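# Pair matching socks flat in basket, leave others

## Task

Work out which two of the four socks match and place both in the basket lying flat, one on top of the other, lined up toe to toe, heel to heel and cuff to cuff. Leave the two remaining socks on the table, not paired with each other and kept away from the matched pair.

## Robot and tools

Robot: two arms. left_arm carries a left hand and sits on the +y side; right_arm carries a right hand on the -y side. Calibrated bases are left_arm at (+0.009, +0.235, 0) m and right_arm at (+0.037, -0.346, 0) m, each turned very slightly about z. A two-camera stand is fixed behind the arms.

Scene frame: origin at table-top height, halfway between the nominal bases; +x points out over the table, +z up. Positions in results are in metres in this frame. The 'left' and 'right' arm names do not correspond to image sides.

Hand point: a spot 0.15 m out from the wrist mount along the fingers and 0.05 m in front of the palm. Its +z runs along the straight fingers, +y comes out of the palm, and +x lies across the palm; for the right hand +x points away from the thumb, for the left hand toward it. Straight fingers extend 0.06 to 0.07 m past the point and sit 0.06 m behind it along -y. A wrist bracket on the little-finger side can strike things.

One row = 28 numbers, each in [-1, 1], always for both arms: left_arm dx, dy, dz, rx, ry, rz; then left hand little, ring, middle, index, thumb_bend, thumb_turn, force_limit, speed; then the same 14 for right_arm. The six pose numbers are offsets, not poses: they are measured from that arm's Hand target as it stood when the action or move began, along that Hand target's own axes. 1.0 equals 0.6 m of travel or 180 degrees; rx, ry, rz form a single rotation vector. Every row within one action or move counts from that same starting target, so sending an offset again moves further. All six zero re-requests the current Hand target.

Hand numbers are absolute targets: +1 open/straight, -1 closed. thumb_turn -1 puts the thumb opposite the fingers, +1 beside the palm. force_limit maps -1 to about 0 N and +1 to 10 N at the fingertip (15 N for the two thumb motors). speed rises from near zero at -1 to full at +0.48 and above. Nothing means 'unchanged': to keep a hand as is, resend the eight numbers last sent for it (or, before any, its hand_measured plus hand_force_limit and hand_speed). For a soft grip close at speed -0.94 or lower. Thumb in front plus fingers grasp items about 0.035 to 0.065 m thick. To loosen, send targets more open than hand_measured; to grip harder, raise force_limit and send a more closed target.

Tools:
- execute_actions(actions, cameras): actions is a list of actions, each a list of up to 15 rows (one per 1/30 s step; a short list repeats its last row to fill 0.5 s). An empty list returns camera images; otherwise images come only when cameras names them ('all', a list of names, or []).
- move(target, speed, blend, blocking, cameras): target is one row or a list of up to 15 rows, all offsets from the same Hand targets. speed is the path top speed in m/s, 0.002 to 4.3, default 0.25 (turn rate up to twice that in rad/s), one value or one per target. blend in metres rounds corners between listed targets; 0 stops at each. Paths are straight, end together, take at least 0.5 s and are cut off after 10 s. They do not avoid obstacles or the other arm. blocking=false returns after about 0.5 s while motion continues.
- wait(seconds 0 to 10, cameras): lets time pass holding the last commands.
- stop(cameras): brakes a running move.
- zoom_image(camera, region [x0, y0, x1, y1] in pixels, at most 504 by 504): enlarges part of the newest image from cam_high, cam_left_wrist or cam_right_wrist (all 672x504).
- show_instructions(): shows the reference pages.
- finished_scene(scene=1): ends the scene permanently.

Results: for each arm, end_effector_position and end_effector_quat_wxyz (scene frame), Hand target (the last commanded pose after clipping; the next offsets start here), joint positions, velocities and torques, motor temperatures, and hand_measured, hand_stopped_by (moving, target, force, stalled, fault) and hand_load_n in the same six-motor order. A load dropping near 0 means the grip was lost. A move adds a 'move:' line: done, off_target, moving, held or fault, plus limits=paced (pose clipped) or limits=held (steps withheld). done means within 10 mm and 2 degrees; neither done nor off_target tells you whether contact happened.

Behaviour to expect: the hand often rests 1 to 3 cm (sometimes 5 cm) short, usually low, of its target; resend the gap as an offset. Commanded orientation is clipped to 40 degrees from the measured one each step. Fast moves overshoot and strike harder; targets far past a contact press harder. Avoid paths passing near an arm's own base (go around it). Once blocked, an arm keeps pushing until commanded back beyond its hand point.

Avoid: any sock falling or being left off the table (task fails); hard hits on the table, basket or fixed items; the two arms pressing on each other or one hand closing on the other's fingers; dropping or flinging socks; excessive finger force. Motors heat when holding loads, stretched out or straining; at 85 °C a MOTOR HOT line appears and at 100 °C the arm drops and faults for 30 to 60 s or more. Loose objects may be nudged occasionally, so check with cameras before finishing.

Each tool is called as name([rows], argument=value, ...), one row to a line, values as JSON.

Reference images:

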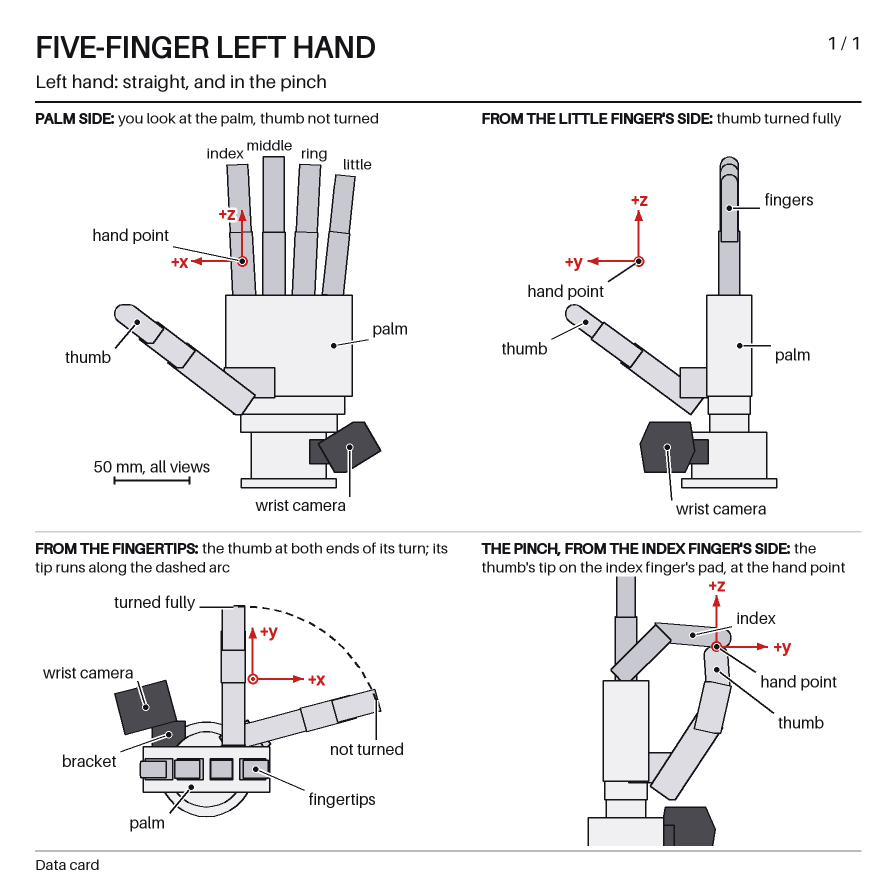

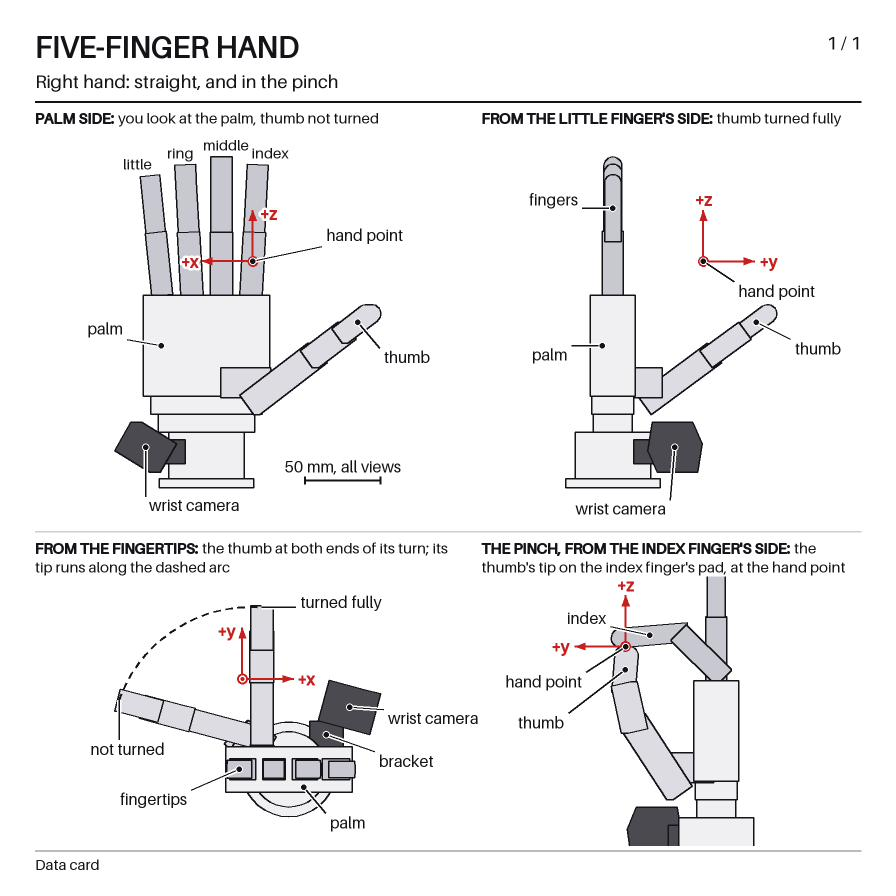

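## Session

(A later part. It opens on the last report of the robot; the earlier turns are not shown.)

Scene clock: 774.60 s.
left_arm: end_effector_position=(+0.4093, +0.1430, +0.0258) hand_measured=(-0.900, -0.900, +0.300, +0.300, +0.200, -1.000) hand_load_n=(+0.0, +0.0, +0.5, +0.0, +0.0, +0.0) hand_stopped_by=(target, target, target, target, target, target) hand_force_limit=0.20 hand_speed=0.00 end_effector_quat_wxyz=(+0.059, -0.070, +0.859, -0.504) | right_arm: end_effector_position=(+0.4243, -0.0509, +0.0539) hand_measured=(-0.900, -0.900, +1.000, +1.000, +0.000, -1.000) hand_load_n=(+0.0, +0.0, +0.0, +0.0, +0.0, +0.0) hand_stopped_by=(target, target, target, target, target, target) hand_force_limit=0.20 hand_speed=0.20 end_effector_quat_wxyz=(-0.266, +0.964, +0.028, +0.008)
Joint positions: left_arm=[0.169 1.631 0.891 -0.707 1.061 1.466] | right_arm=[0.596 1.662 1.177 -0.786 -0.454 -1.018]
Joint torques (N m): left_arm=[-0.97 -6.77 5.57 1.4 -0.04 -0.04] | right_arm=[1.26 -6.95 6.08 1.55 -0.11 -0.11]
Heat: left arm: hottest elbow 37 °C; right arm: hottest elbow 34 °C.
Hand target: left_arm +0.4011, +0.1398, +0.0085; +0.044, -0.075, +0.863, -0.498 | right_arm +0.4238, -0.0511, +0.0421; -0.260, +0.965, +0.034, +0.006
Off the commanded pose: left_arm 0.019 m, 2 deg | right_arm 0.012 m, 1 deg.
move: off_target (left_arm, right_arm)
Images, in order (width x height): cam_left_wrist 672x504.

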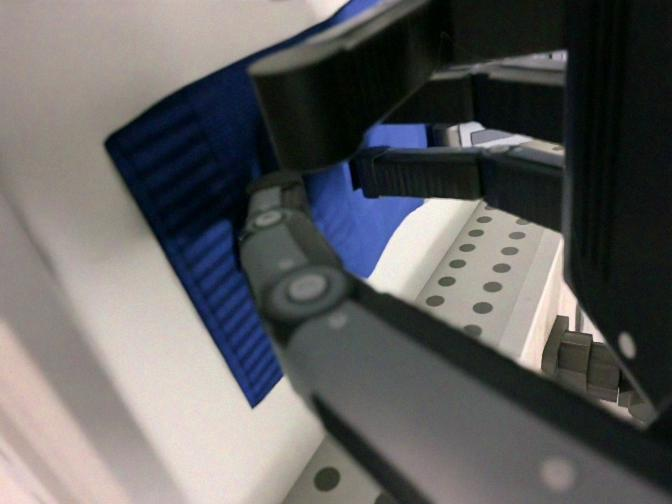

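execute_actions(actions=[], cameras=["cam_left_wrist"])

zoom_image(camera="cam_left_wrist", region=[100, 0, 480, 300])

Scene clock: 775.30 s.
left_arm: end_effector_position=(+0.4092, +0.1430, +0.0258) hand_measured=(-0.900, -0.900, +0.300, +0.300, +0.200, -1.000) hand_load_n=(+0.0, +0.0, +0.0, +0.0, +0.0, +0.0) hand_stopped_by=(target, target, target, target, target, target) hand_force_limit=0.20 hand_speed=0.00 end_effector_quat_wxyz=(+0.059, -0.070, +0.859, -0.504) | right_arm: end_effector_position=(+0.4243, -0.0509, +0.0539) hand_measured=(-0.900, -0.900, +1.000, +1.000, +0.000, -1.000) hand_load_n=(+0.0, +0.0, +0.0, +0.0, +0.0, +0.0) hand_stopped_by=(target, target, target, target, target, target) hand_force_limit=0.20 hand_speed=0.20 end_effector_quat_wxyz=(-0.266, +0.964, +0.028, +0.008)
Joint positions: left_arm=[0.169 1.631 0.891 -0.707 1.061 1.465] | right_arm=[0.596 1.662 1.177 -0.786 -0.454 -1.018]
Joint velocities: within noise
Joint torques (N m): left_arm=[-1.61 -6.59 5.71 1.57 -0.1 -0.04] | right_arm=[1.32 -7.71 6.09 1.5 -0.11 -0.12]
Motor temperatures (°C): left_arm=[24 26 37 26 27 24] | right_arm=[23 27 34 24 24 25]
Heat: left arm: hottest elbow 37 °C; right arm: hottest elbow 34 °C.
Hand target: left_arm +0.4011, +0.1398, +0.0085; +0.044, -0.075, +0.863, -0.498 | right_arm +0.4238, -0.0511, +0.0421; -0.260, +0.965, +0.034, +0.006
Off the commanded pose: left_arm 0.019 m, 2 deg | right_arm 0.012 m, 1 deg.
Images, in order (width x height): cam_left_wrist 672x504.

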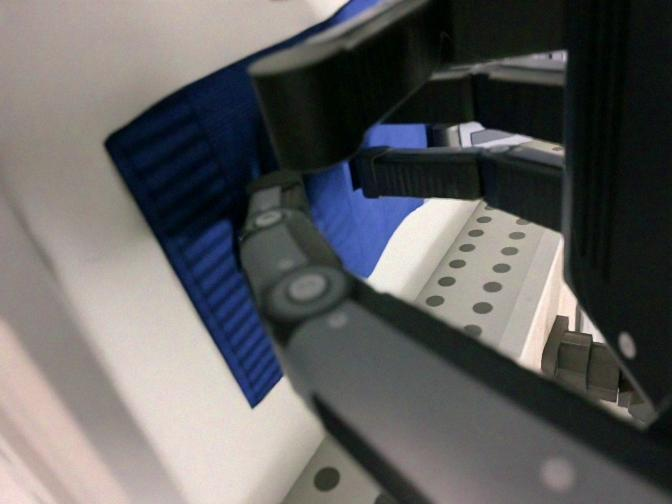

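Scaled by 1.326.

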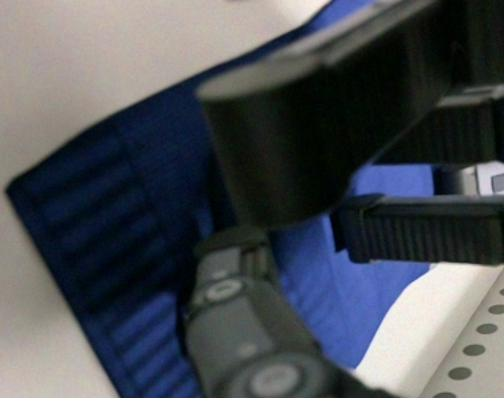

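execute_actions([
  [[-0.003,0,0,0,0,0,-0.9,-0.9,-0.6,-0.6,0,-1,0.2,-0.5,0,0,0,0,0,0,-0.9,-0.9,1,1,0,-1,0.2,0.2]],
  [[0,0,0,0,0,0,-0.9,-0.9,-0.6,-0.6,0,-1,0.2,-0.5,0,0,0,0,0,0,-0.9,-0.9,1,1,0,-1,0.2,0.2]],
  [[0,0,0,0,0,0,-0.9,-0.9,-0.6,-0.6,0,-1,0.2,-0.5,0,0,0,0,0,0,-0.9,-0.9,1,1,0,-1,0.2,0.2]],
], cameras=["cam_left_wrist"])

zoom_image(camera="cam_left_wrist", region=[100, 0, 480, 300])

Scene clock: 777.13 s.
left_arm: end_effector_position=(+0.4080, +0.1347, +0.0226) hand_measured=(-0.900, -0.900, -0.242, -0.280, +0.002, -1.000) hand_load_n=(+0.0, +0.0, +9.0, +11.5, +2.0, -3.5) hand_stopped_by=(target, target, force, force, target, target) hand_force_limit=0.20 hand_speed=-0.50 end_effector_quat_wxyz=(+0.053, -0.063, +0.857, -0.508) | right_arm: end_effector_position=(+0.4245, -0.0493, +0.0535) hand_measured=(-0.900, -0.900, +1.000, +1.000, +0.000, -1.000) hand_load_n=(+0.0, +0.0, +0.5, +0.0, +0.0, +0.0) hand_stopped_by=(target, target, target, target, target, target) hand_force_limit=0.20 hand_speed=0.20 end_effector_quat_wxyz=(-0.267, +0.963, +0.030, +0.009)
Joint positions: left_arm=[0.151 1.642 0.891 -0.699 1.068 1.465] | right_arm=[0.599 1.663 1.177 -0.781 -0.455 -1.018]
Joint torques (N m): left_arm=[-0.56 -6.71 6 1.21 -0.33 -0.09] | right_arm=[1.03 -7.24 6.08 1.44 -0.04 -0.14]
Heat: left arm: hottest elbow 36 °C; right arm: hottest elbow 34 °C.
Hand target: left_arm +0.4029, +0.1402, +0.0084; +0.044, -0.075, +0.863, -0.498 | right_arm +0.4238, -0.0512, +0.0419; -0.260, +0.965, +0.034, +0.006
Off the commanded pose: left_arm 0.016 m, 2 deg | right_arm 0.012 m, 1 deg.
Step readings (end_effector_position of left_arm | right_arm):
0: (+0.4092, +0.1430, +0.0258) | (+0.4243, -0.0509, +0.0539)
1: (+0.4092, +0.1430, +0.0256) | (+0.4243, -0.0509, +0.0539)
2: (+0.4092, +0.1430, +0.0255) | (+0.4243, -0.0509, +0.0539)
4: (+0.4095, +0.1418, +0.0262) | (+0.4243, -0.0509, +0.0539)
8: (+0.4094, +0.1362, +0.0268) | (+0.4249, -0.0506, +0.0537)
15: (+0.4080, +0.1347, +0.0226) | (+0.4245, -0.0493, +0.0535)
16: (+0.4080, +0.1347, +0.0226) | (+0.4245, -0.0493, +0.0535)
17: (+0.4080, +0.1347, +0.0226) | (+0.4245, -0.0493, +0.0535)
19: (+0.4080, +0.1347, +0.0226) | (+0.4245, -0.0493, +0.0535)
23: (+0.4080, +0.1347, +0.0226) | (+0.4245, -0.0493, +0.0535)
30: (+0.4080, +0.1347, +0.0226) | (+0.4245, -0.0493, +0.0535)
31: (+0.4080, +0.1347, +0.0226) | (+0.4245, -0.0493, +0.0535)
32: (+0.4080, +0.1347, +0.0226) | (+0.4245, -0.0493, +0.0535)
34: (+0.4080, +0.1347, +0.0226) | (+0.4245, -0.0493, +0.0535)
38: (+0.4080, +0.1347, +0.0226) | (+0.4245, -0.0493, +0.0535)
45: (+0.4080, +0.1347, +0.0226) | (+0.4245, -0.0493, +0.0535)
Images, in order (width x height): cam_left_wrist 672x504.

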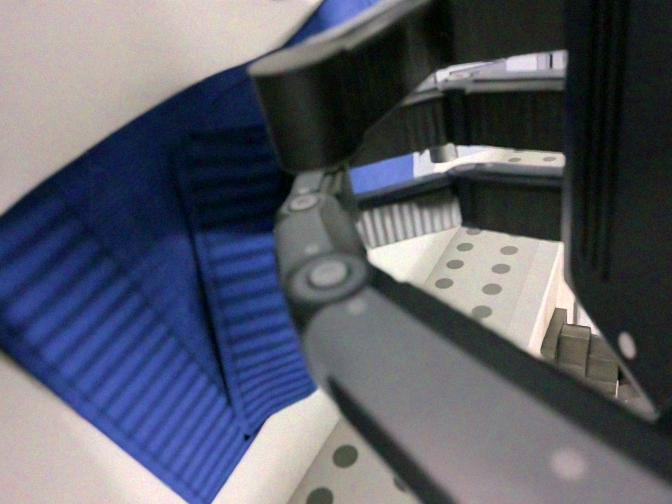

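Scaled by 1.326.

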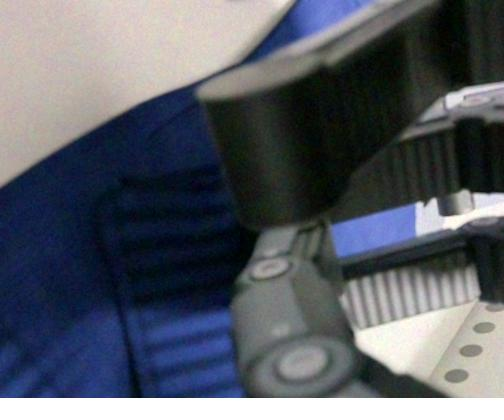

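move(target=[0,-0.0577,-0.0333,0,0,0,-0.9,-0.9,-0.6,-0.6,0,-1,0.2,-0.5,0,0,0,0,0,0,-0.9,-0.9,1,1,0,-1,0.2,0.2], speed=0.06, cameras=["cam_left_wrist"])

zoom_image(camera="cam_left_wrist", region=[0, 0, 380, 300])

Scene clock: 778.40 s.
left_arm: end_effector_position=(+0.3911, +0.1360, +0.0367) hand_measured=(-0.900, -0.900, -0.242, -0.280, +0.002, -1.000) hand_load_n=(+0.5, +0.0, +8.5, +11.5, +2.0, -3.5) hand_stopped_by=(target, target, force, force, target, target) hand_force_limit=0.20 hand_speed=-0.50 end_effector_quat_wxyz=(+0.030, -0.077, +0.862, -0.499) | right_arm: end_effector_position=(+0.4244, -0.0493, +0.0535) hand_measured=(-0.900, -0.900, +1.000, +1.000, +0.000, -1.000) hand_load_n=(+0.0, +0.0, +0.0, +0.0, +0.0, +0.0) hand_stopped_by=(target, target, target, target, target, target) hand_force_limit=0.20 hand_speed=0.20 end_effector_quat_wxyz=(-0.267, +0.963, +0.030, +0.009)
Joint positions: left_arm=[0.151 1.599 0.891 -0.796 1.047 1.465] | right_arm=[0.599 1.663 1.177 -0.781 -0.455 -1.018]
Joint torques (N m): left_arm=[0.21 -8.76 9.48 0.32 0.43 -0.07] | right_arm=[1.08 -7.3 5.94 1.37 -0.04 -0.12]
Heat: left arm: hottest elbow 36 °C; right arm: hottest elbow 34 °C.
Hand target: left_arm +0.4029, +0.1401, +0.0485; +0.044, -0.075, +0.863, -0.498 | right_arm +0.4238, -0.0512, +0.0419; -0.260, +0.965, +0.034, +0.006
Off the commanded pose: left_arm 0.017 m, 2 deg | right_arm 0.012 m, 1 deg.
move: off_target (left_arm, right_arm)
Images, in order (width x height): cam_left_wrist 672x504.

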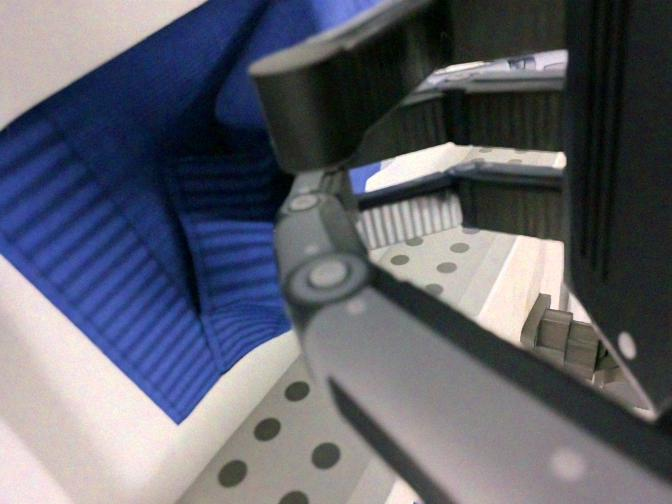

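Scaled by 1.326.

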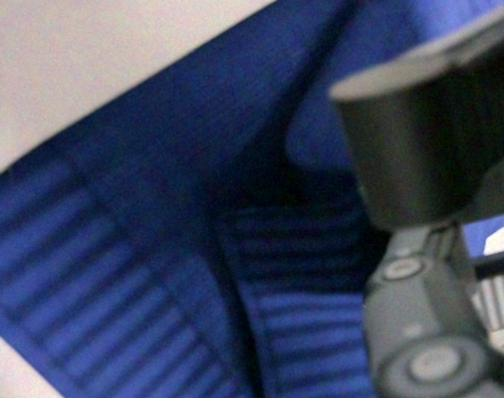

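move(target=[0,-0.0577,-0.0333,0,0,0,-0.9,-0.9,-0.6,-0.6,0,-1,0.2,-0.5,0,0,0,0,0,0,-0.9,-0.9,1,1,0,-1,0.2,0.2], speed=0.06, cameras=["cam_left_wrist","cam_high"])

zoom_image(camera="cam_high", region=[280, 220, 480, 370])

Scene clock: 779.60 s.
left_arm: end_effector_position=(+0.3791, +0.1348, +0.0682) hand_measured=(-0.900, -0.900, -0.242, -0.280, +0.002, -1.000) hand_load_n=(+0.0, +0.0, +8.5, +11.5, +2.0, -3.5) hand_stopped_by=(target, target, force, force, target, target) hand_force_limit=0.20 hand_speed=-0.50 end_effector_quat_wxyz=(+0.018, -0.084, +0.862, -0.499) | right_arm: end_effector_position=(+0.4244, -0.0493, +0.0535) hand_measured=(-0.900, -0.900, +1.000, +1.000, +0.000, -1.000) hand_load_n=(+0.0, +0.0, +0.0, +0.0, +0.0, +0.0) hand_stopped_by=(target, target, target, target, target, target) hand_force_limit=0.20 hand_speed=0.20 end_effector_quat_wxyz=(-0.267, +0.963, +0.030, +0.009)
Joint positions: left_arm=[0.151 1.529 0.909 -0.912 1.046 1.465] | right_arm=[0.599 1.663 1.177 -0.781 -0.455 -1.018]
Joint torques (N m): left_arm=[0.09 -8.18 12.42 0.38 0.52 -0.08] | right_arm=[0.97 -7.94 6.12 1.39 -0.04 -0.14]
Heat: left arm: hottest elbow 37 °C; right arm: hottest elbow 34 °C.
Hand target: left_arm +0.4029, +0.1401, +0.0884; +0.044, -0.075, +0.863, -0.498 | right_arm +0.4238, -0.0512, +0.0419; -0.260, +0.965, +0.034, +0.006
Off the commanded pose: left_arm 0.032 m, 3 deg | right_arm 0.012 m, 1 deg.
move: off_target (left_arm, right_arm)
Images, in order (width x height): cam_high 672x504, cam_left_wrist 672x504.

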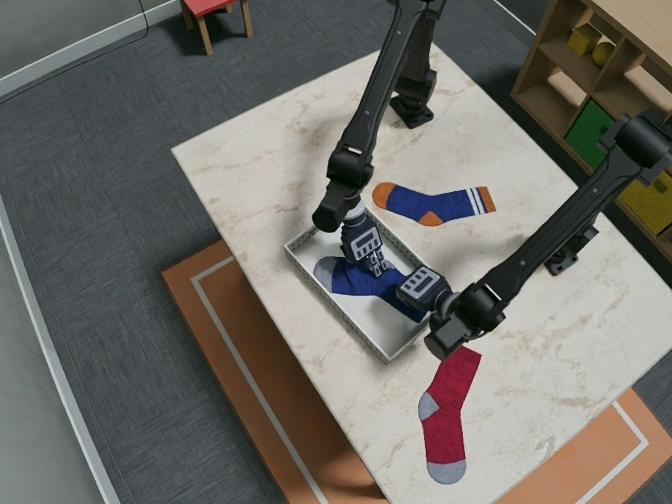

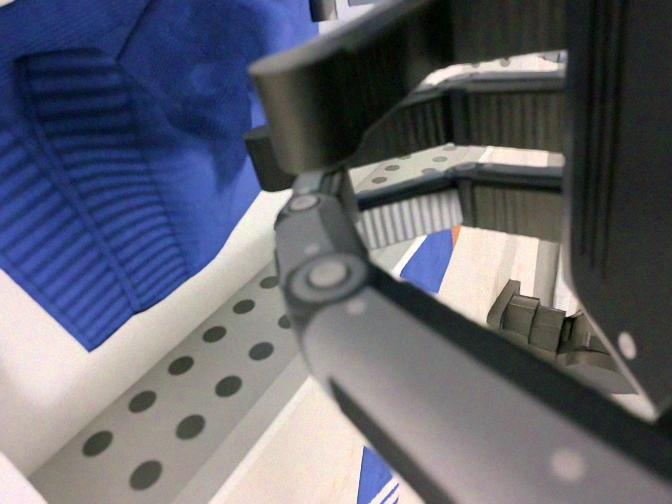

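Scaled by 2.520.

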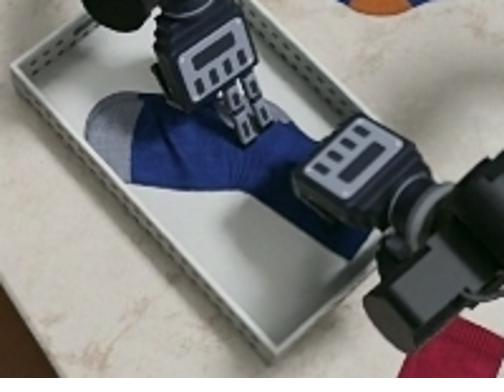

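zoom_image(camera="cam_left_wrist", region=[0, 20, 300, 370])

Scaled by 1.440.

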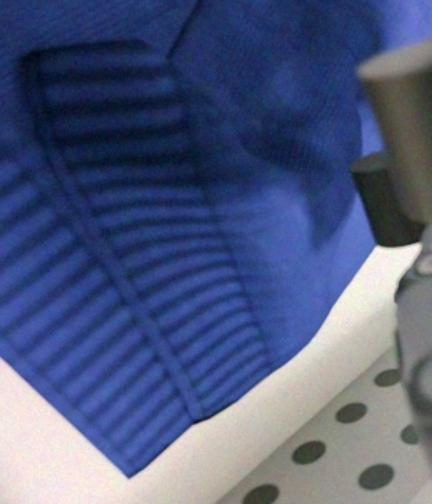

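move([
  [0,-0.0722,-0.0417,0,0,0,-0.9,-0.9,-0.6,-0.6,0,-1,0.2,-0.5,0,0,0,0,0,0,-0.9,-0.9,1,1,0,-1,0.2,0.2],
  [0.0271,-0.0394,-0.1552,0,0,0,-0.9,-0.9,1,1,0,-1,0.2,0.2,0,0,0,0,0,0,-0.9,-0.9,1,1,0,-1,0.2,0.2],
], speed=0.12, cameras=["cam_left_wrist"])

zoom_image(camera="cam_left_wrist", region=[0, 0, 300, 240])

Scene clock: 782.87 s.
left_arm: end_effector_position=(+0.3535, +0.1975, +0.1378) hand_measured=(-0.900, -0.900, +1.000, +1.000, +0.000, -1.000) hand_load_n=(+0.0, +0.0, +0.0, +0.0, +0.0, +0.0) hand_stopped_by=(target, target, target, target, target, target) hand_force_limit=0.20 hand_speed=0.20 end_effector_quat_wxyz=(+0.016, -0.093, +0.860, -0.502) | right_arm: end_effector_position=(+0.4244, -0.0493, +0.0535) hand_measured=(-0.900, -0.900, +1.000, +1.000, +0.000, -1.000) hand_load_n=(+0.0, +0.0, +0.0, +0.0, +0.0, +0.0) hand_stopped_by=(target, target, target, target, target, target) hand_force_limit=0.20 hand_speed=0.20 end_effector_quat_wxyz=(-0.267, +0.963, +0.030, +0.009)
Joint positions: left_arm=[0.329 1.456 1.028 -1.396 1.033 1.79] | right_arm=[0.599 1.663 1.177 -0.781 -0.455 -1.018]
Joint torques (N m): left_arm=[-0.03 -6.89 13.38 -0.29 0.58 0.13] | right_arm=[1.14 -7.12 5.91 1.31 -0.06 -0.14]
Heat: left arm: hottest elbow 37 °C; right arm: hottest elbow 34 °C.
Hand target: left_arm +0.3749, +0.2050, +0.1554; +0.044, -0.075, +0.863, -0.498 | right_arm +0.4238, -0.0512, +0.0419; -0.260, +0.965, +0.034, +0.006
Off the commanded pose: left_arm 0.029 m, 4 deg | right_arm 0.012 m, 1 deg.
move: off_target (left_arm, right_arm); target 2's new numbers were sent with left_arm's hand 0.029 m and 4 deg from that target
Images, in order (width x height): cam_left_wrist 672x504.

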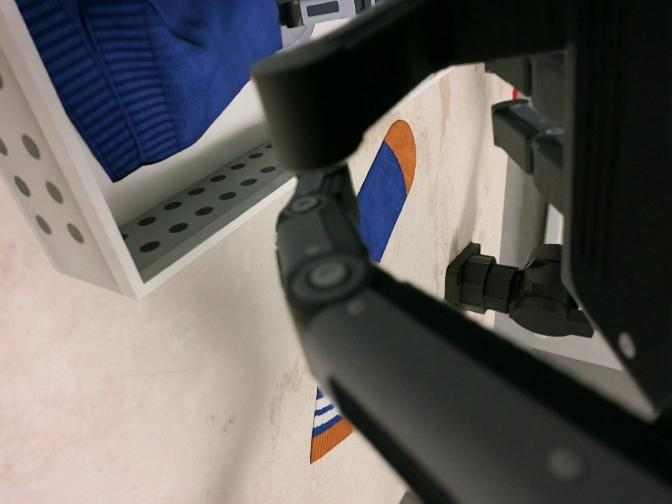

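Scaled by 1.680.

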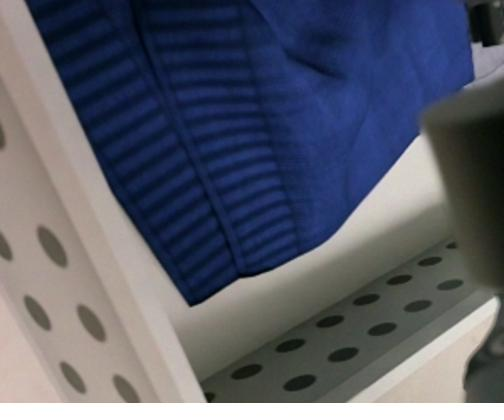

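move(target=[-0.0985,-0.0087,0.015,0,0,0,-0.9,-0.9,1,1,0,-1,0.2,0.2,0,0,0,0,0,0,-0.9,-0.9,1,1,0,-1,0.2,0.2], speed=0.12, cameras=["cam_left_wrist"])

zoom_image(camera="cam_left_wrist", region=[0, 0, 300, 240])

Scene clock: 784.23 s.
left_arm: end_effector_position=(+0.4131, +0.2031, +0.1379) hand_measured=(-0.900, -0.900, +1.000, +1.000, +0.000, -1.000) hand_load_n=(+0.0, +0.0, +0.0, +0.0, +0.0, +0.0) hand_stopped_by=(target, target, target, target, target, target) hand_force_limit=0.20 hand_speed=0.20 end_effector_quat_wxyz=(+0.023, -0.087, +0.861, -0.501) | right_arm: end_effector_position=(+0.4244, -0.0493, +0.0535) hand_measured=(-0.900, -0.900, +1.000, +1.000, +0.000, -1.000) hand_load_n=(+0.0, +0.0, +0.5, +0.0, +0.0, +0.5) hand_stopped_by=(target, target, target, target, target, target) hand_force_limit=0.20 hand_speed=0.20 end_effector_quat_wxyz=(-0.267, +0.963, +0.030, +0.009)
Joint positions: left_arm=[0.302 1.587 1.181 -1.367 1.04 1.749] | right_arm=[0.599 1.663 1.177 -0.781 -0.455 -1.018]
Joint torques (N m): left_arm=[-0.67 -8.76 13.42 0.44 0.68 -0.18] | right_arm=[0.62 -7.77 6.06 1.29 -0.07 -0.11]
Heat: left arm: hottest elbow 37 °C; right arm: hottest elbow 34 °C.
Hand target: left_arm +0.4348, +0.2049, +0.1554; +0.044, -0.075, +0.863, -0.498 | right_arm +0.4238, -0.0512, +0.0419; -0.260, +0.965, +0.034, +0.006
Off the commanded pose: left_arm 0.028 m, 3 deg | right_arm 0.012 m, 1 deg.
move: off_target (left_arm, right_arm)
Images, in order (width x height): cam_left_wrist 672x504.

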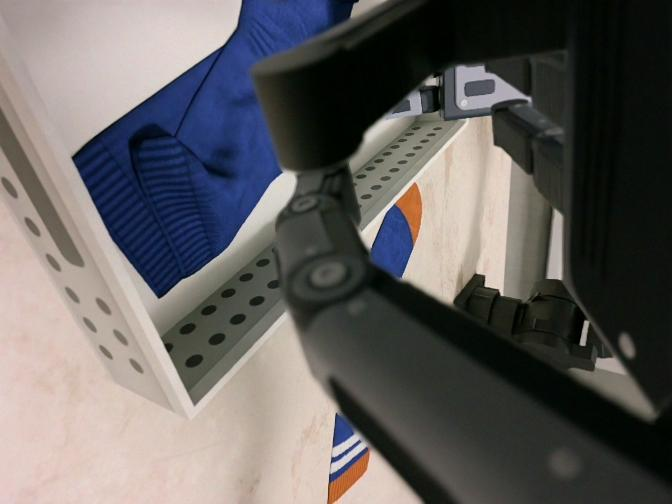

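Scaled by 1.680.

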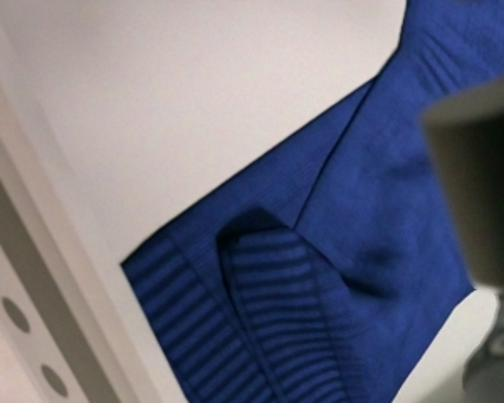

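zoom_image(camera="cam_left_wrist", region=[60, 20, 260, 260])

Scaled by 2.100.

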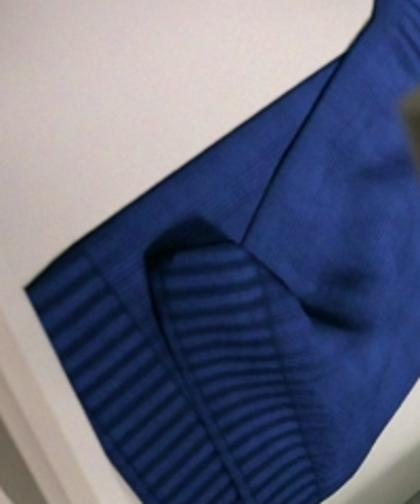

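move(target=[0.0391,0.0767,0.134,0,0,0,-0.9,-0.9,1,1,0,-1,0.2,0.2,0,0,0,0,0,0,-0.9,-0.9,1,1,0,-1,0.2,0.2], speed=0.12, cameras=["cam_left_wrist"])

zoom_image(camera="cam_left_wrist", region=[0, 0, 380, 300])

Scene clock: 787.07 s.
left_arm: end_effector_position=(+0.4212, +0.1579, +0.0769) hand_measured=(-0.900, -0.900, +1.000, +1.000, +0.000, -1.000) hand_load_n=(+0.0, +0.0, +0.0, +0.0, +0.0, +0.0) hand_stopped_by=(target, target, target, target, target, target) hand_force_limit=0.20 hand_speed=0.20 end_effector_quat_wxyz=(+0.048, -0.071, +0.863, -0.497) | right_arm: end_effector_position=(+0.4244, -0.0493, +0.0535) hand_measured=(-0.900, -0.900, +1.000, +1.000, +0.000, -1.000) hand_load_n=(+0.0, +0.0, +0.0, +0.0, +0.0, +0.0) hand_stopped_by=(target, target, target, target, target, target) hand_force_limit=0.20 hand_speed=0.20 end_effector_quat_wxyz=(-0.267, +0.963, +0.030, +0.009)
Joint positions: left_arm=[0.193 1.592 1.019 -0.957 1.046 1.537] | right_arm=[0.599 1.663 1.177 -0.781 -0.455 -1.018]
Joint torques (N m): left_arm=[-1.14 -8.35 7.51 0.95 0.61 -0.18] | right_arm=[0.85 -7.18 6.06 1.5 -0.06 -0.12]
Heat: left arm: hottest elbow 37 °C; right arm: hottest elbow 34 °C.
Hand target: left_arm +0.4198, +0.1549, +0.0753; +0.044, -0.075, +0.863, -0.498 | right_arm +0.4238, -0.0512, +0.0419; -0.260, +0.965, +0.034, +0.006
Off the commanded pose: left_arm 0.004 m, 1 deg | right_arm 0.012 m, 1 deg.
move: off_target (right_arm)
Images, in order (width x height): cam_left_wrist 672x504.

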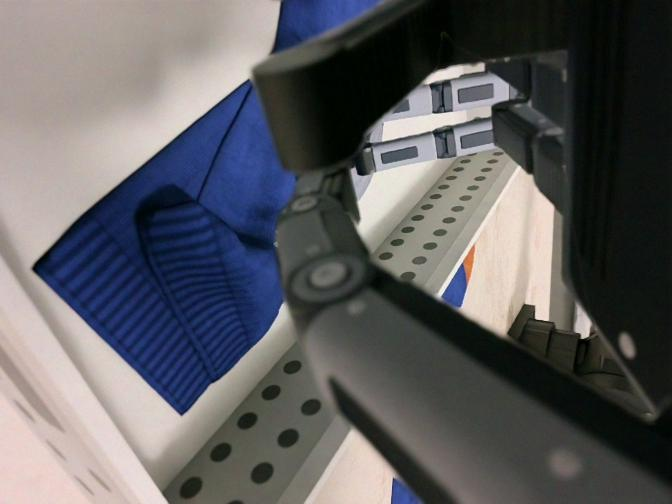

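Scaled by 1.326.

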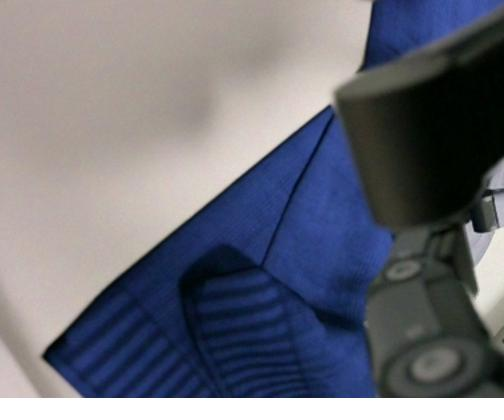

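zoom_image(camera="cam_left_wrist", region=[20, 70, 280, 420])

zoom_image(camera="cam_left_wrist", region=[110, 150, 260, 280])

Scaled by 1.440.

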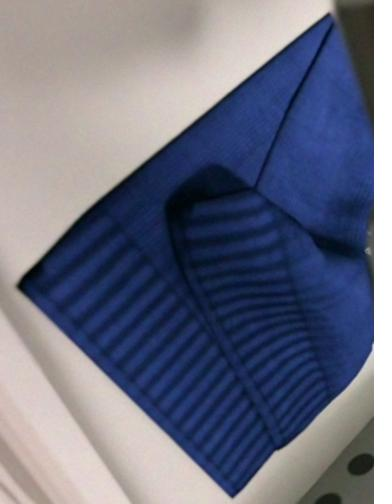

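Scaled by 3.360.

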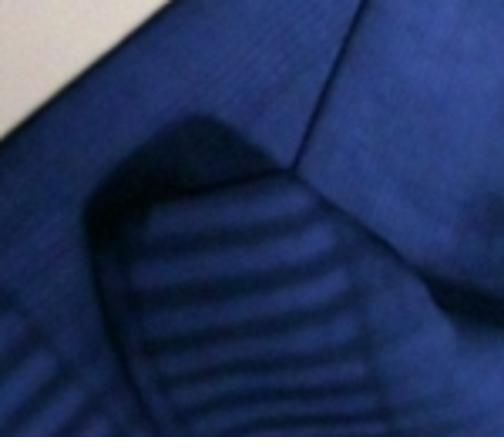

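move(target=[0.0174,0.0533,0.0252,0,0,0,-0.9,-0.9,0.7,0.7,0.2,-1,0.2,0.2,0,0,0,0,0,0,-0.9,-0.9,1,1,0,-1,0.2,0.2], speed=0.08, cameras=["cam_left_wrist"])

zoom_image(camera="cam_left_wrist", region=[20, 70, 380, 420])

Scene clock: 791.33 s.
left_arm: end_effector_position=(+0.4089, +0.1560, +0.0412) hand_measured=(-0.900, -0.900, +0.700, +0.700, +0.200, -1.000) hand_load_n=(+0.0, +0.0, +0.0, -0.5, +0.0, +0.0) hand_stopped_by=(target, target, target, target, target, target) hand_force_limit=0.20 hand_speed=0.20 end_effector_quat_wxyz=(+0.042, -0.074, +0.863, -0.498) | right_arm: end_effector_position=(+0.4244, -0.0493, +0.0535) hand_measured=(-0.900, -0.900, +1.000, +1.000, +0.000, -1.000) hand_load_n=(+0.0, +0.0, +0.0, +0.0, +0.0, +0.0) hand_stopped_by=(target, target, target, target, target, target) hand_force_limit=0.20 hand_speed=0.20 end_effector_quat_wxyz=(-0.267, +0.963, +0.030, +0.009)
Joint positions: left_arm=[0.193 1.63 0.95 -0.862 1.046 1.536] | right_arm=[0.599 1.663 1.177 -0.781 -0.455 -1.018]
Joint torques (N m): left_arm=[-0.09 -8.59 6.97 0.99 0.61 -0.07] | right_arm=[0.67 -7.77 6 1.4 -0.01 -0.11]
Heat: left arm: hottest elbow 37 °C; right arm: hottest elbow 34 °C.
Hand target: left_arm +0.4091, +0.1560, +0.0402; +0.044, -0.075, +0.863, -0.498 | right_arm +0.4238, -0.0512, +0.0419; -0.260, +0.965, +0.034, +0.006
Off the commanded pose: left_arm 0.001 m, 0 deg | right_arm 0.012 m, 1 deg.
move: off_target (right_arm)
Images, in order (width x height): cam_left_wrist 672x504.

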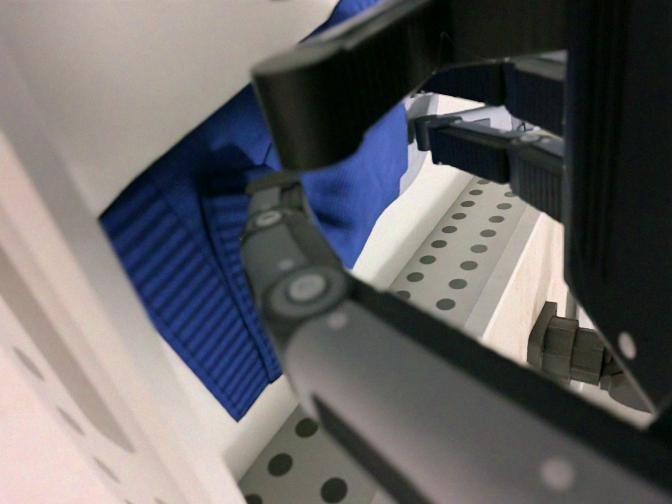

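Scaled by 1.400.

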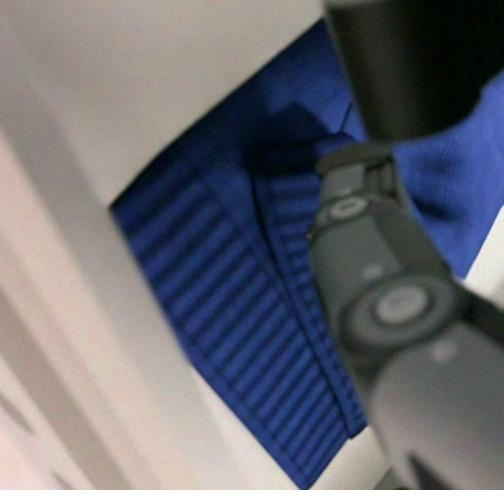

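move(target=[0,0.0361,0.0208,0,0,0,-0.9,-0.9,0.7,0.7,0.2,-1,0.2,0.2,0,0,0,0,0,0,-0.9,-0.9,1,1,0,-1,0.2,0.2], speed=0.05, cameras=["cam_left_wrist"])

zoom_image(camera="cam_left_wrist", region=[20, 70, 380, 420])

Scene clock: 792.40 s.
left_arm: end_effector_position=(+0.4100, +0.1561, +0.0170) hand_measured=(-0.900, -0.900, +0.700, +0.700, +0.200, -1.000) hand_load_n=(+0.0, +0.0, +0.0, +0.0, +0.0, +0.0) hand_stopped_by=(target, target, target, target, target, target) hand_force_limit=0.20 hand_speed=0.20 end_effector_quat_wxyz=(+0.044, -0.073, +0.863, -0.498) | right_arm: end_effector_position=(+0.4244, -0.0493, +0.0535) hand_measured=(-0.900, -0.900, +1.000, +1.000, +0.000, -1.000) hand_load_n=(+0.0, +0.0, +0.0, -0.5, +0.0, +0.0) hand_stopped_by=(target, target, target, target, target, target) hand_force_limit=0.20 hand_speed=0.20 end_effector_quat_wxyz=(-0.267, +0.963, +0.030, +0.009)
Joint positions: left_arm=[0.193 1.676 0.929 -0.792 1.046 1.536] | right_arm=[0.599 1.663 1.177 -0.781 -0.455 -1.018]
Joint torques (N m): left_arm=[0.21 -8.76 6.61 0.95 0.6 -0.02] | right_arm=[1.26 -7.65 6.11 1.32 -0.06 -0.11]
Heat: left arm: hottest elbow 37 °C; right arm: hottest elbow 34 °C.
Hand target: left_arm +0.4092, +0.1561, +0.0152; +0.044, -0.075, +0.863, -0.498 | right_arm +0.4238, -0.0512, +0.0419; -0.260, +0.965, +0.034, +0.006
Off the commanded pose: left_arm 0.002 m, 0 deg | right_arm 0.012 m, 1 deg.
move: off_target (right_arm)
Images, in order (width x height): cam_left_wrist 672x504.

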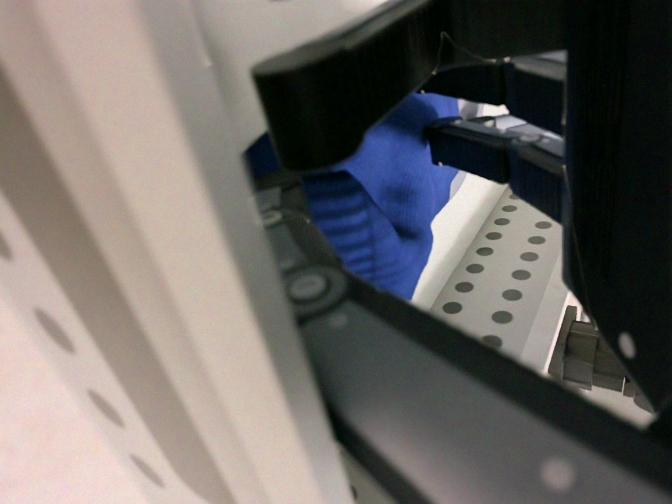

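Scaled by 1.400.

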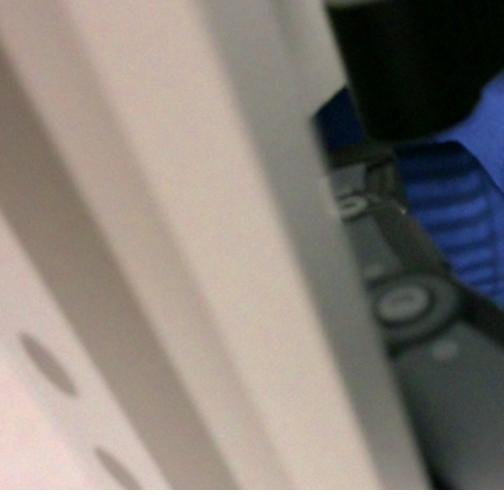

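zoom_image(camera="cam_left_wrist", region=[230, 80, 450, 310])

Scaled by 2.191.

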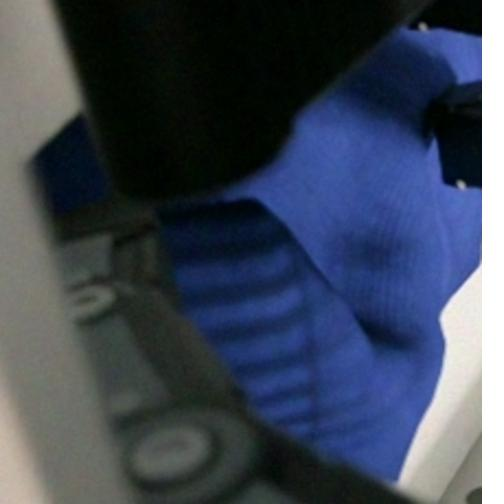

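move(target=[0.0046,-0.0073,0.0261,0,0,0,-0.9,-0.9,0.7,0.7,0.2,-1,0.2,0.2,0,0,0,0,0,0,-0.9,-0.9,1,1,0,-1,0.2,0.2], speed=0.04, cameras=["cam_left_wrist"])

zoom_image(camera="cam_left_wrist", region=[150, 80, 450, 350])

Scene clock: 794.43 s.
left_arm: end_effector_position=(+0.4158, +0.1457, +0.0140) hand_measured=(-0.900, -0.900, +0.700, +0.700, +0.200, -1.000) hand_load_n=(+0.0, +0.0, +0.0, +0.0, -1.0, +0.0) hand_stopped_by=(target, target, target, target, target, target) hand_force_limit=0.20 hand_speed=0.20 end_effector_quat_wxyz=(+0.051, -0.074, +0.862, -0.499) | right_arm: end_effector_position=(+0.4244, -0.0493, +0.0535) hand_measured=(-0.900, -0.900, +1.000, +1.000, +0.000, -1.000) hand_load_n=(+0.0, +0.0, +0.5, +0.0, +0.0, +0.0) hand_stopped_by=(target, target, target, target, target, target) hand_force_limit=0.20 hand_speed=0.20 end_effector_quat_wxyz=(-0.267, +0.963, +0.030, +0.009)
Joint positions: left_arm=[0.169 1.676 0.916 -0.709 1.048 1.469] | right_arm=[0.599 1.663 1.177 -0.781 -0.455 -1.018]
Joint torques (N m): left_arm=[-1.26 -9.41 5.59 1.13 0.43 -0.1] | right_arm=[0.91 -7.36 5.94 1.55 -0.05 -0.12]
Heat: left arm: hottest elbow 36 °C; right arm: hottest elbow 34 °C.
Hand target: left_arm +0.4091, +0.1402, +0.0110; +0.044, -0.075, +0.863, -0.498 | right_arm +0.4238, -0.0512, +0.0419; -0.260, +0.965, +0.034, +0.006
Off the commanded pose: left_arm 0.009 m, 1 deg | right_arm 0.012 m, 1 deg.
move: off_target (right_arm)
Images, in order (width x height): cam_left_wrist 672x504.

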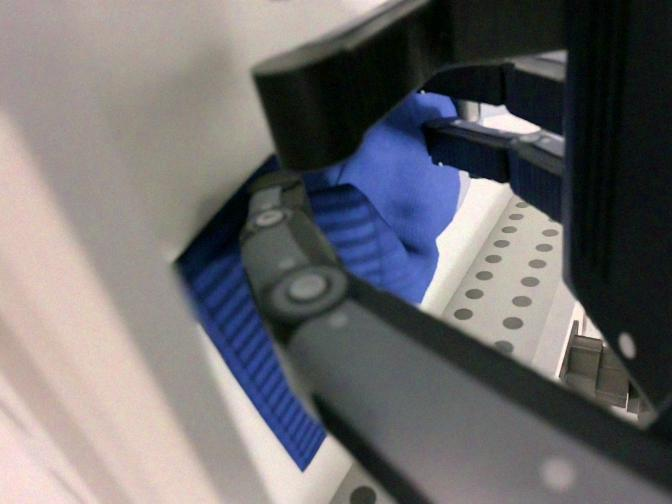

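Scaled by 1.680.

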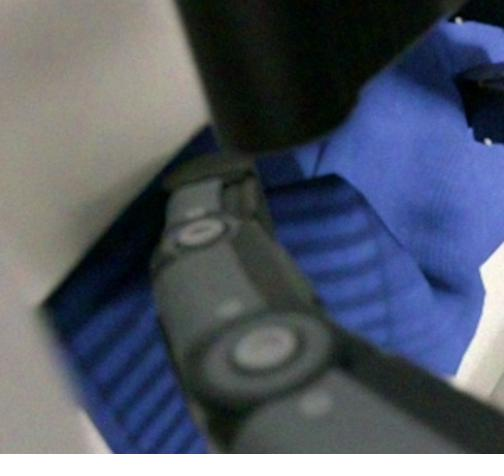

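move(target=[0.0199,-0.0069,0.0154,0,0,0,-0.9,-0.9,0.7,0.7,0.2,-1,0.2,0.2,0,0,0,0,0,0,-0.9,-0.9,1,1,0,-1,0.2,0.2], speed=0.04, cameras=["cam_left_wrist"])

zoom_image(camera="cam_left_wrist", region=[150, 80, 450, 350])

Scene clock: 795.67 s.
left_arm: end_effector_position=(+0.4078, +0.1331, +0.0141) hand_measured=(-0.900, -0.900, +0.700, +0.700, +0.200, -1.000) hand_load_n=(+0.0, +0.0, +0.0, +0.0, -1.0, -0.5) hand_stopped_by=(target, target, target, target, target, target) hand_force_limit=0.20 hand_speed=0.20 end_effector_quat_wxyz=(+0.054, -0.071, +0.861, -0.500) | right_arm: end_effector_position=(+0.4244, -0.0493, +0.0535) hand_measured=(-0.900, -0.900, +1.000, +1.000, +0.000, -1.000) hand_load_n=(+0.0, +0.0, +0.0, +0.0, +0.0, +0.0) hand_stopped_by=(target, target, target, target, target, target) hand_force_limit=0.20 hand_speed=0.20 end_effector_quat_wxyz=(-0.267, +0.963, +0.030, +0.009)
Joint positions: left_arm=[0.141 1.647 0.874 -0.645 1.048 1.42] | right_arm=[0.599 1.663 1.177 -0.781 -0.455 -1.018]
Joint torques (N m): left_arm=[-1.08 -8.47 5.48 0.99 0.33 -0.16] | right_arm=[0.91 -7.53 6.13 1.44 -0.04 -0.13]
Heat: left arm: hottest elbow 36 °C; right arm: hottest elbow 34 °C.
Hand target: left_arm +0.3990, +0.1281, +0.0100; +0.044, -0.075, +0.863, -0.498 | right_arm +0.4238, -0.0512, +0.0419; -0.260, +0.965, +0.034, +0.006
Off the commanded pose: left_arm 0.011 m, 1 deg | right_arm 0.012 m, 1 deg.
move: off_target (left_arm, right_arm)
Images, in order (width x height): cam_left_wrist 672x504.

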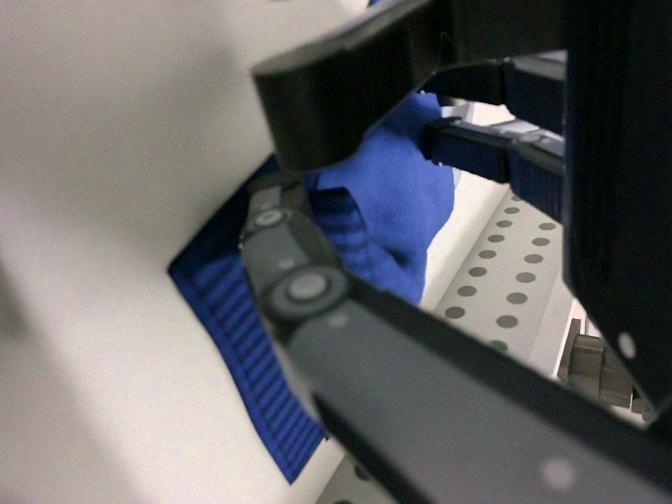

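Scaled by 1.680.

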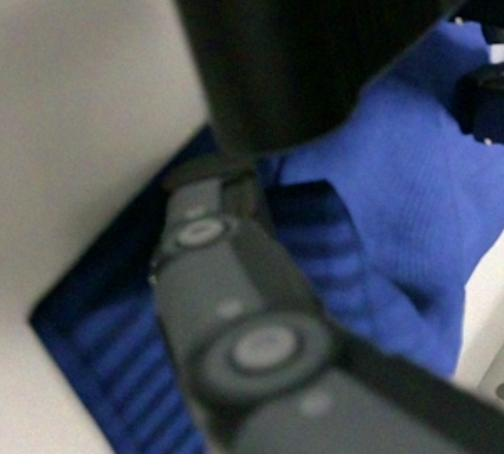

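execute_actions([
  [[0,0,0,0,0,0,-0.9,-0.9,-0.6,-0.6,0.1,-1,0.5,-0.4,0,0,0,0,0,0,-0.9,-0.9,1,1,0,-1,0.2,0.2]],
  [[0,0,0,0,0,0,-0.9,-0.9,-0.6,-0.6,0.1,-1,0.5,-0.4,0,0,0,0,0,0,-0.9,-0.9,1,1,0,-1,0.2,0.2]],
  [[0,0,0,0,0,0,-0.9,-0.9,-0.6,-0.6,0.1,-1,0.5,-0.4,0,0,0,0,0,0,-0.9,-0.9,1,1,0,-1,0.2,0.2]],
], cameras=["cam_left_wrist"])

zoom_image(camera="cam_left_wrist", region=[150, 80, 450, 350])

Scene clock: 798.17 s.
left_arm: end_effector_position=(+0.4070, +0.1227, +0.0225) hand_measured=(-0.900, -0.900, -0.260, -0.286, +0.100, -1.000) hand_load_n=(+0.0, +0.0, +12.0, +7.5, +2.0, -3.0) hand_stopped_by=(target, target, force, force, target, target) hand_force_limit=0.50 hand_speed=-0.40 end_effector_quat_wxyz=(+0.055, -0.058, +0.859, -0.505) | right_arm: end_effector_position=(+0.4238, -0.0505, +0.0511) hand_measured=(-0.900, -0.900, +1.000, +1.000, +0.000, -1.000) hand_load_n=(+0.0, +0.0, +0.0, +0.0, +0.0, +0.0) hand_stopped_by=(target, target, target, target, target, target) hand_force_limit=0.20 hand_speed=0.20 end_effector_quat_wxyz=(-0.264, +0.964, +0.029, +0.008)
Joint positions: left_arm=[0.118 1.627 0.873 -0.642 1.057 1.412] | right_arm=[0.599 1.666 1.174 -0.781 -0.452 -1.019]
Joint torques (N m): left_arm=[0.5 -7.06 5.71 1.09 -0.02 -0.12] | right_arm=[0.73 -7.47 6.27 1.33 -0.21 -0.13]
Heat: left arm: hottest elbow 36 °C; right arm: hottest elbow 34 °C.
Hand target: left_arm +0.3991, +0.1281, +0.0100; +0.044, -0.075, +0.863, -0.498 | right_arm +0.4238, -0.0513, +0.0420; -0.260, +0.965, +0.034, +0.006
Off the commanded pose: left_arm 0.016 m, 2 deg | right_arm 0.009 m, 1 deg.
Step readings (end_effector_position of left_arm | right_arm):
0: (+0.4078, +0.1331, +0.0141) | (+0.4244, -0.0493, +0.0535)
1: (+0.4078, +0.1331, +0.0141) | (+0.4244, -0.0493, +0.0535)
2: (+0.4078, +0.1331, +0.0141) | (+0.4244, -0.0493, +0.0535)
4: (+0.4077, +0.1313, +0.0157) | (+0.4244, -0.0493, +0.0535)
8: (+0.4077, +0.1235, +0.0222) | (+0.4244, -0.0492, +0.0535)
15: (+0.4074, +0.1194, +0.0262) | (+0.4243, -0.0492, +0.0535)
16: (+0.4074, +0.1197, +0.0259) | (+0.4243, -0.0492, +0.0535)
17: (+0.4075, +0.1205, +0.0251) | (+0.4243, -0.0492, +0.0534)
19: (+0.4076, +0.1221, +0.0236) | (+0.4241, -0.0496, +0.0527)
23: (+0.4070, +0.1227, +0.0225) | (+0.4238, -0.0505, +0.0511)
30: (+0.4070, +0.1227, +0.0225) | (+0.4238, -0.0505, +0.0511)
31: (+0.4070, +0.1227, +0.0225) | (+0.4238, -0.0505, +0.0511)
32: (+0.4070, +0.1227, +0.0225) | (+0.4238, -0.0505, +0.0511)
34: (+0.4070, +0.1227, +0.0225) | (+0.4238, -0.0505, +0.0511)
38: (+0.4070, +0.1227, +0.0225) | (+0.4238, -0.0505, +0.0511)
45: (+0.4070, +0.1227, +0.0225) | (+0.4238, -0.0505, +0.0511)
Images, in order (width x height): cam_left_wrist 672x504.

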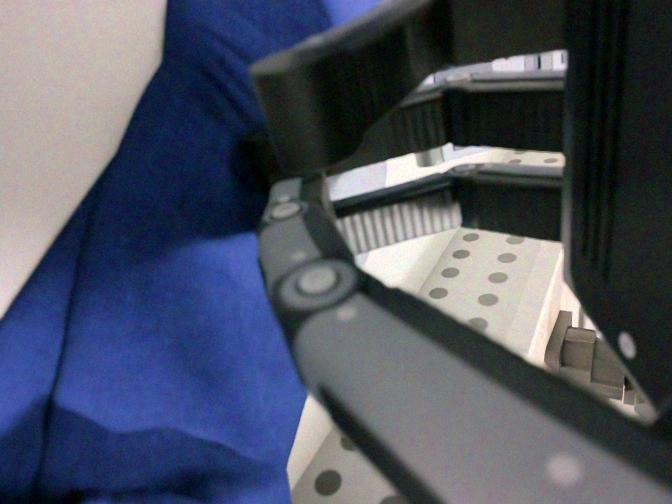

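Scaled by 1.680.

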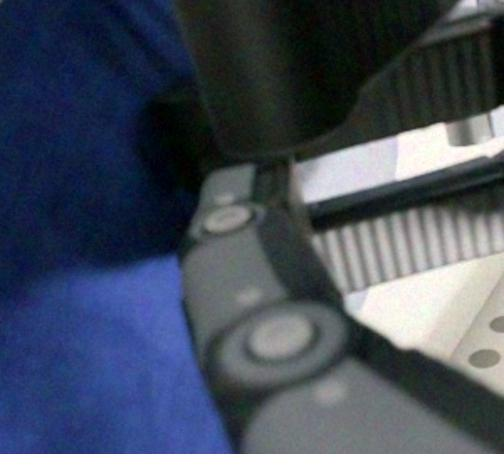

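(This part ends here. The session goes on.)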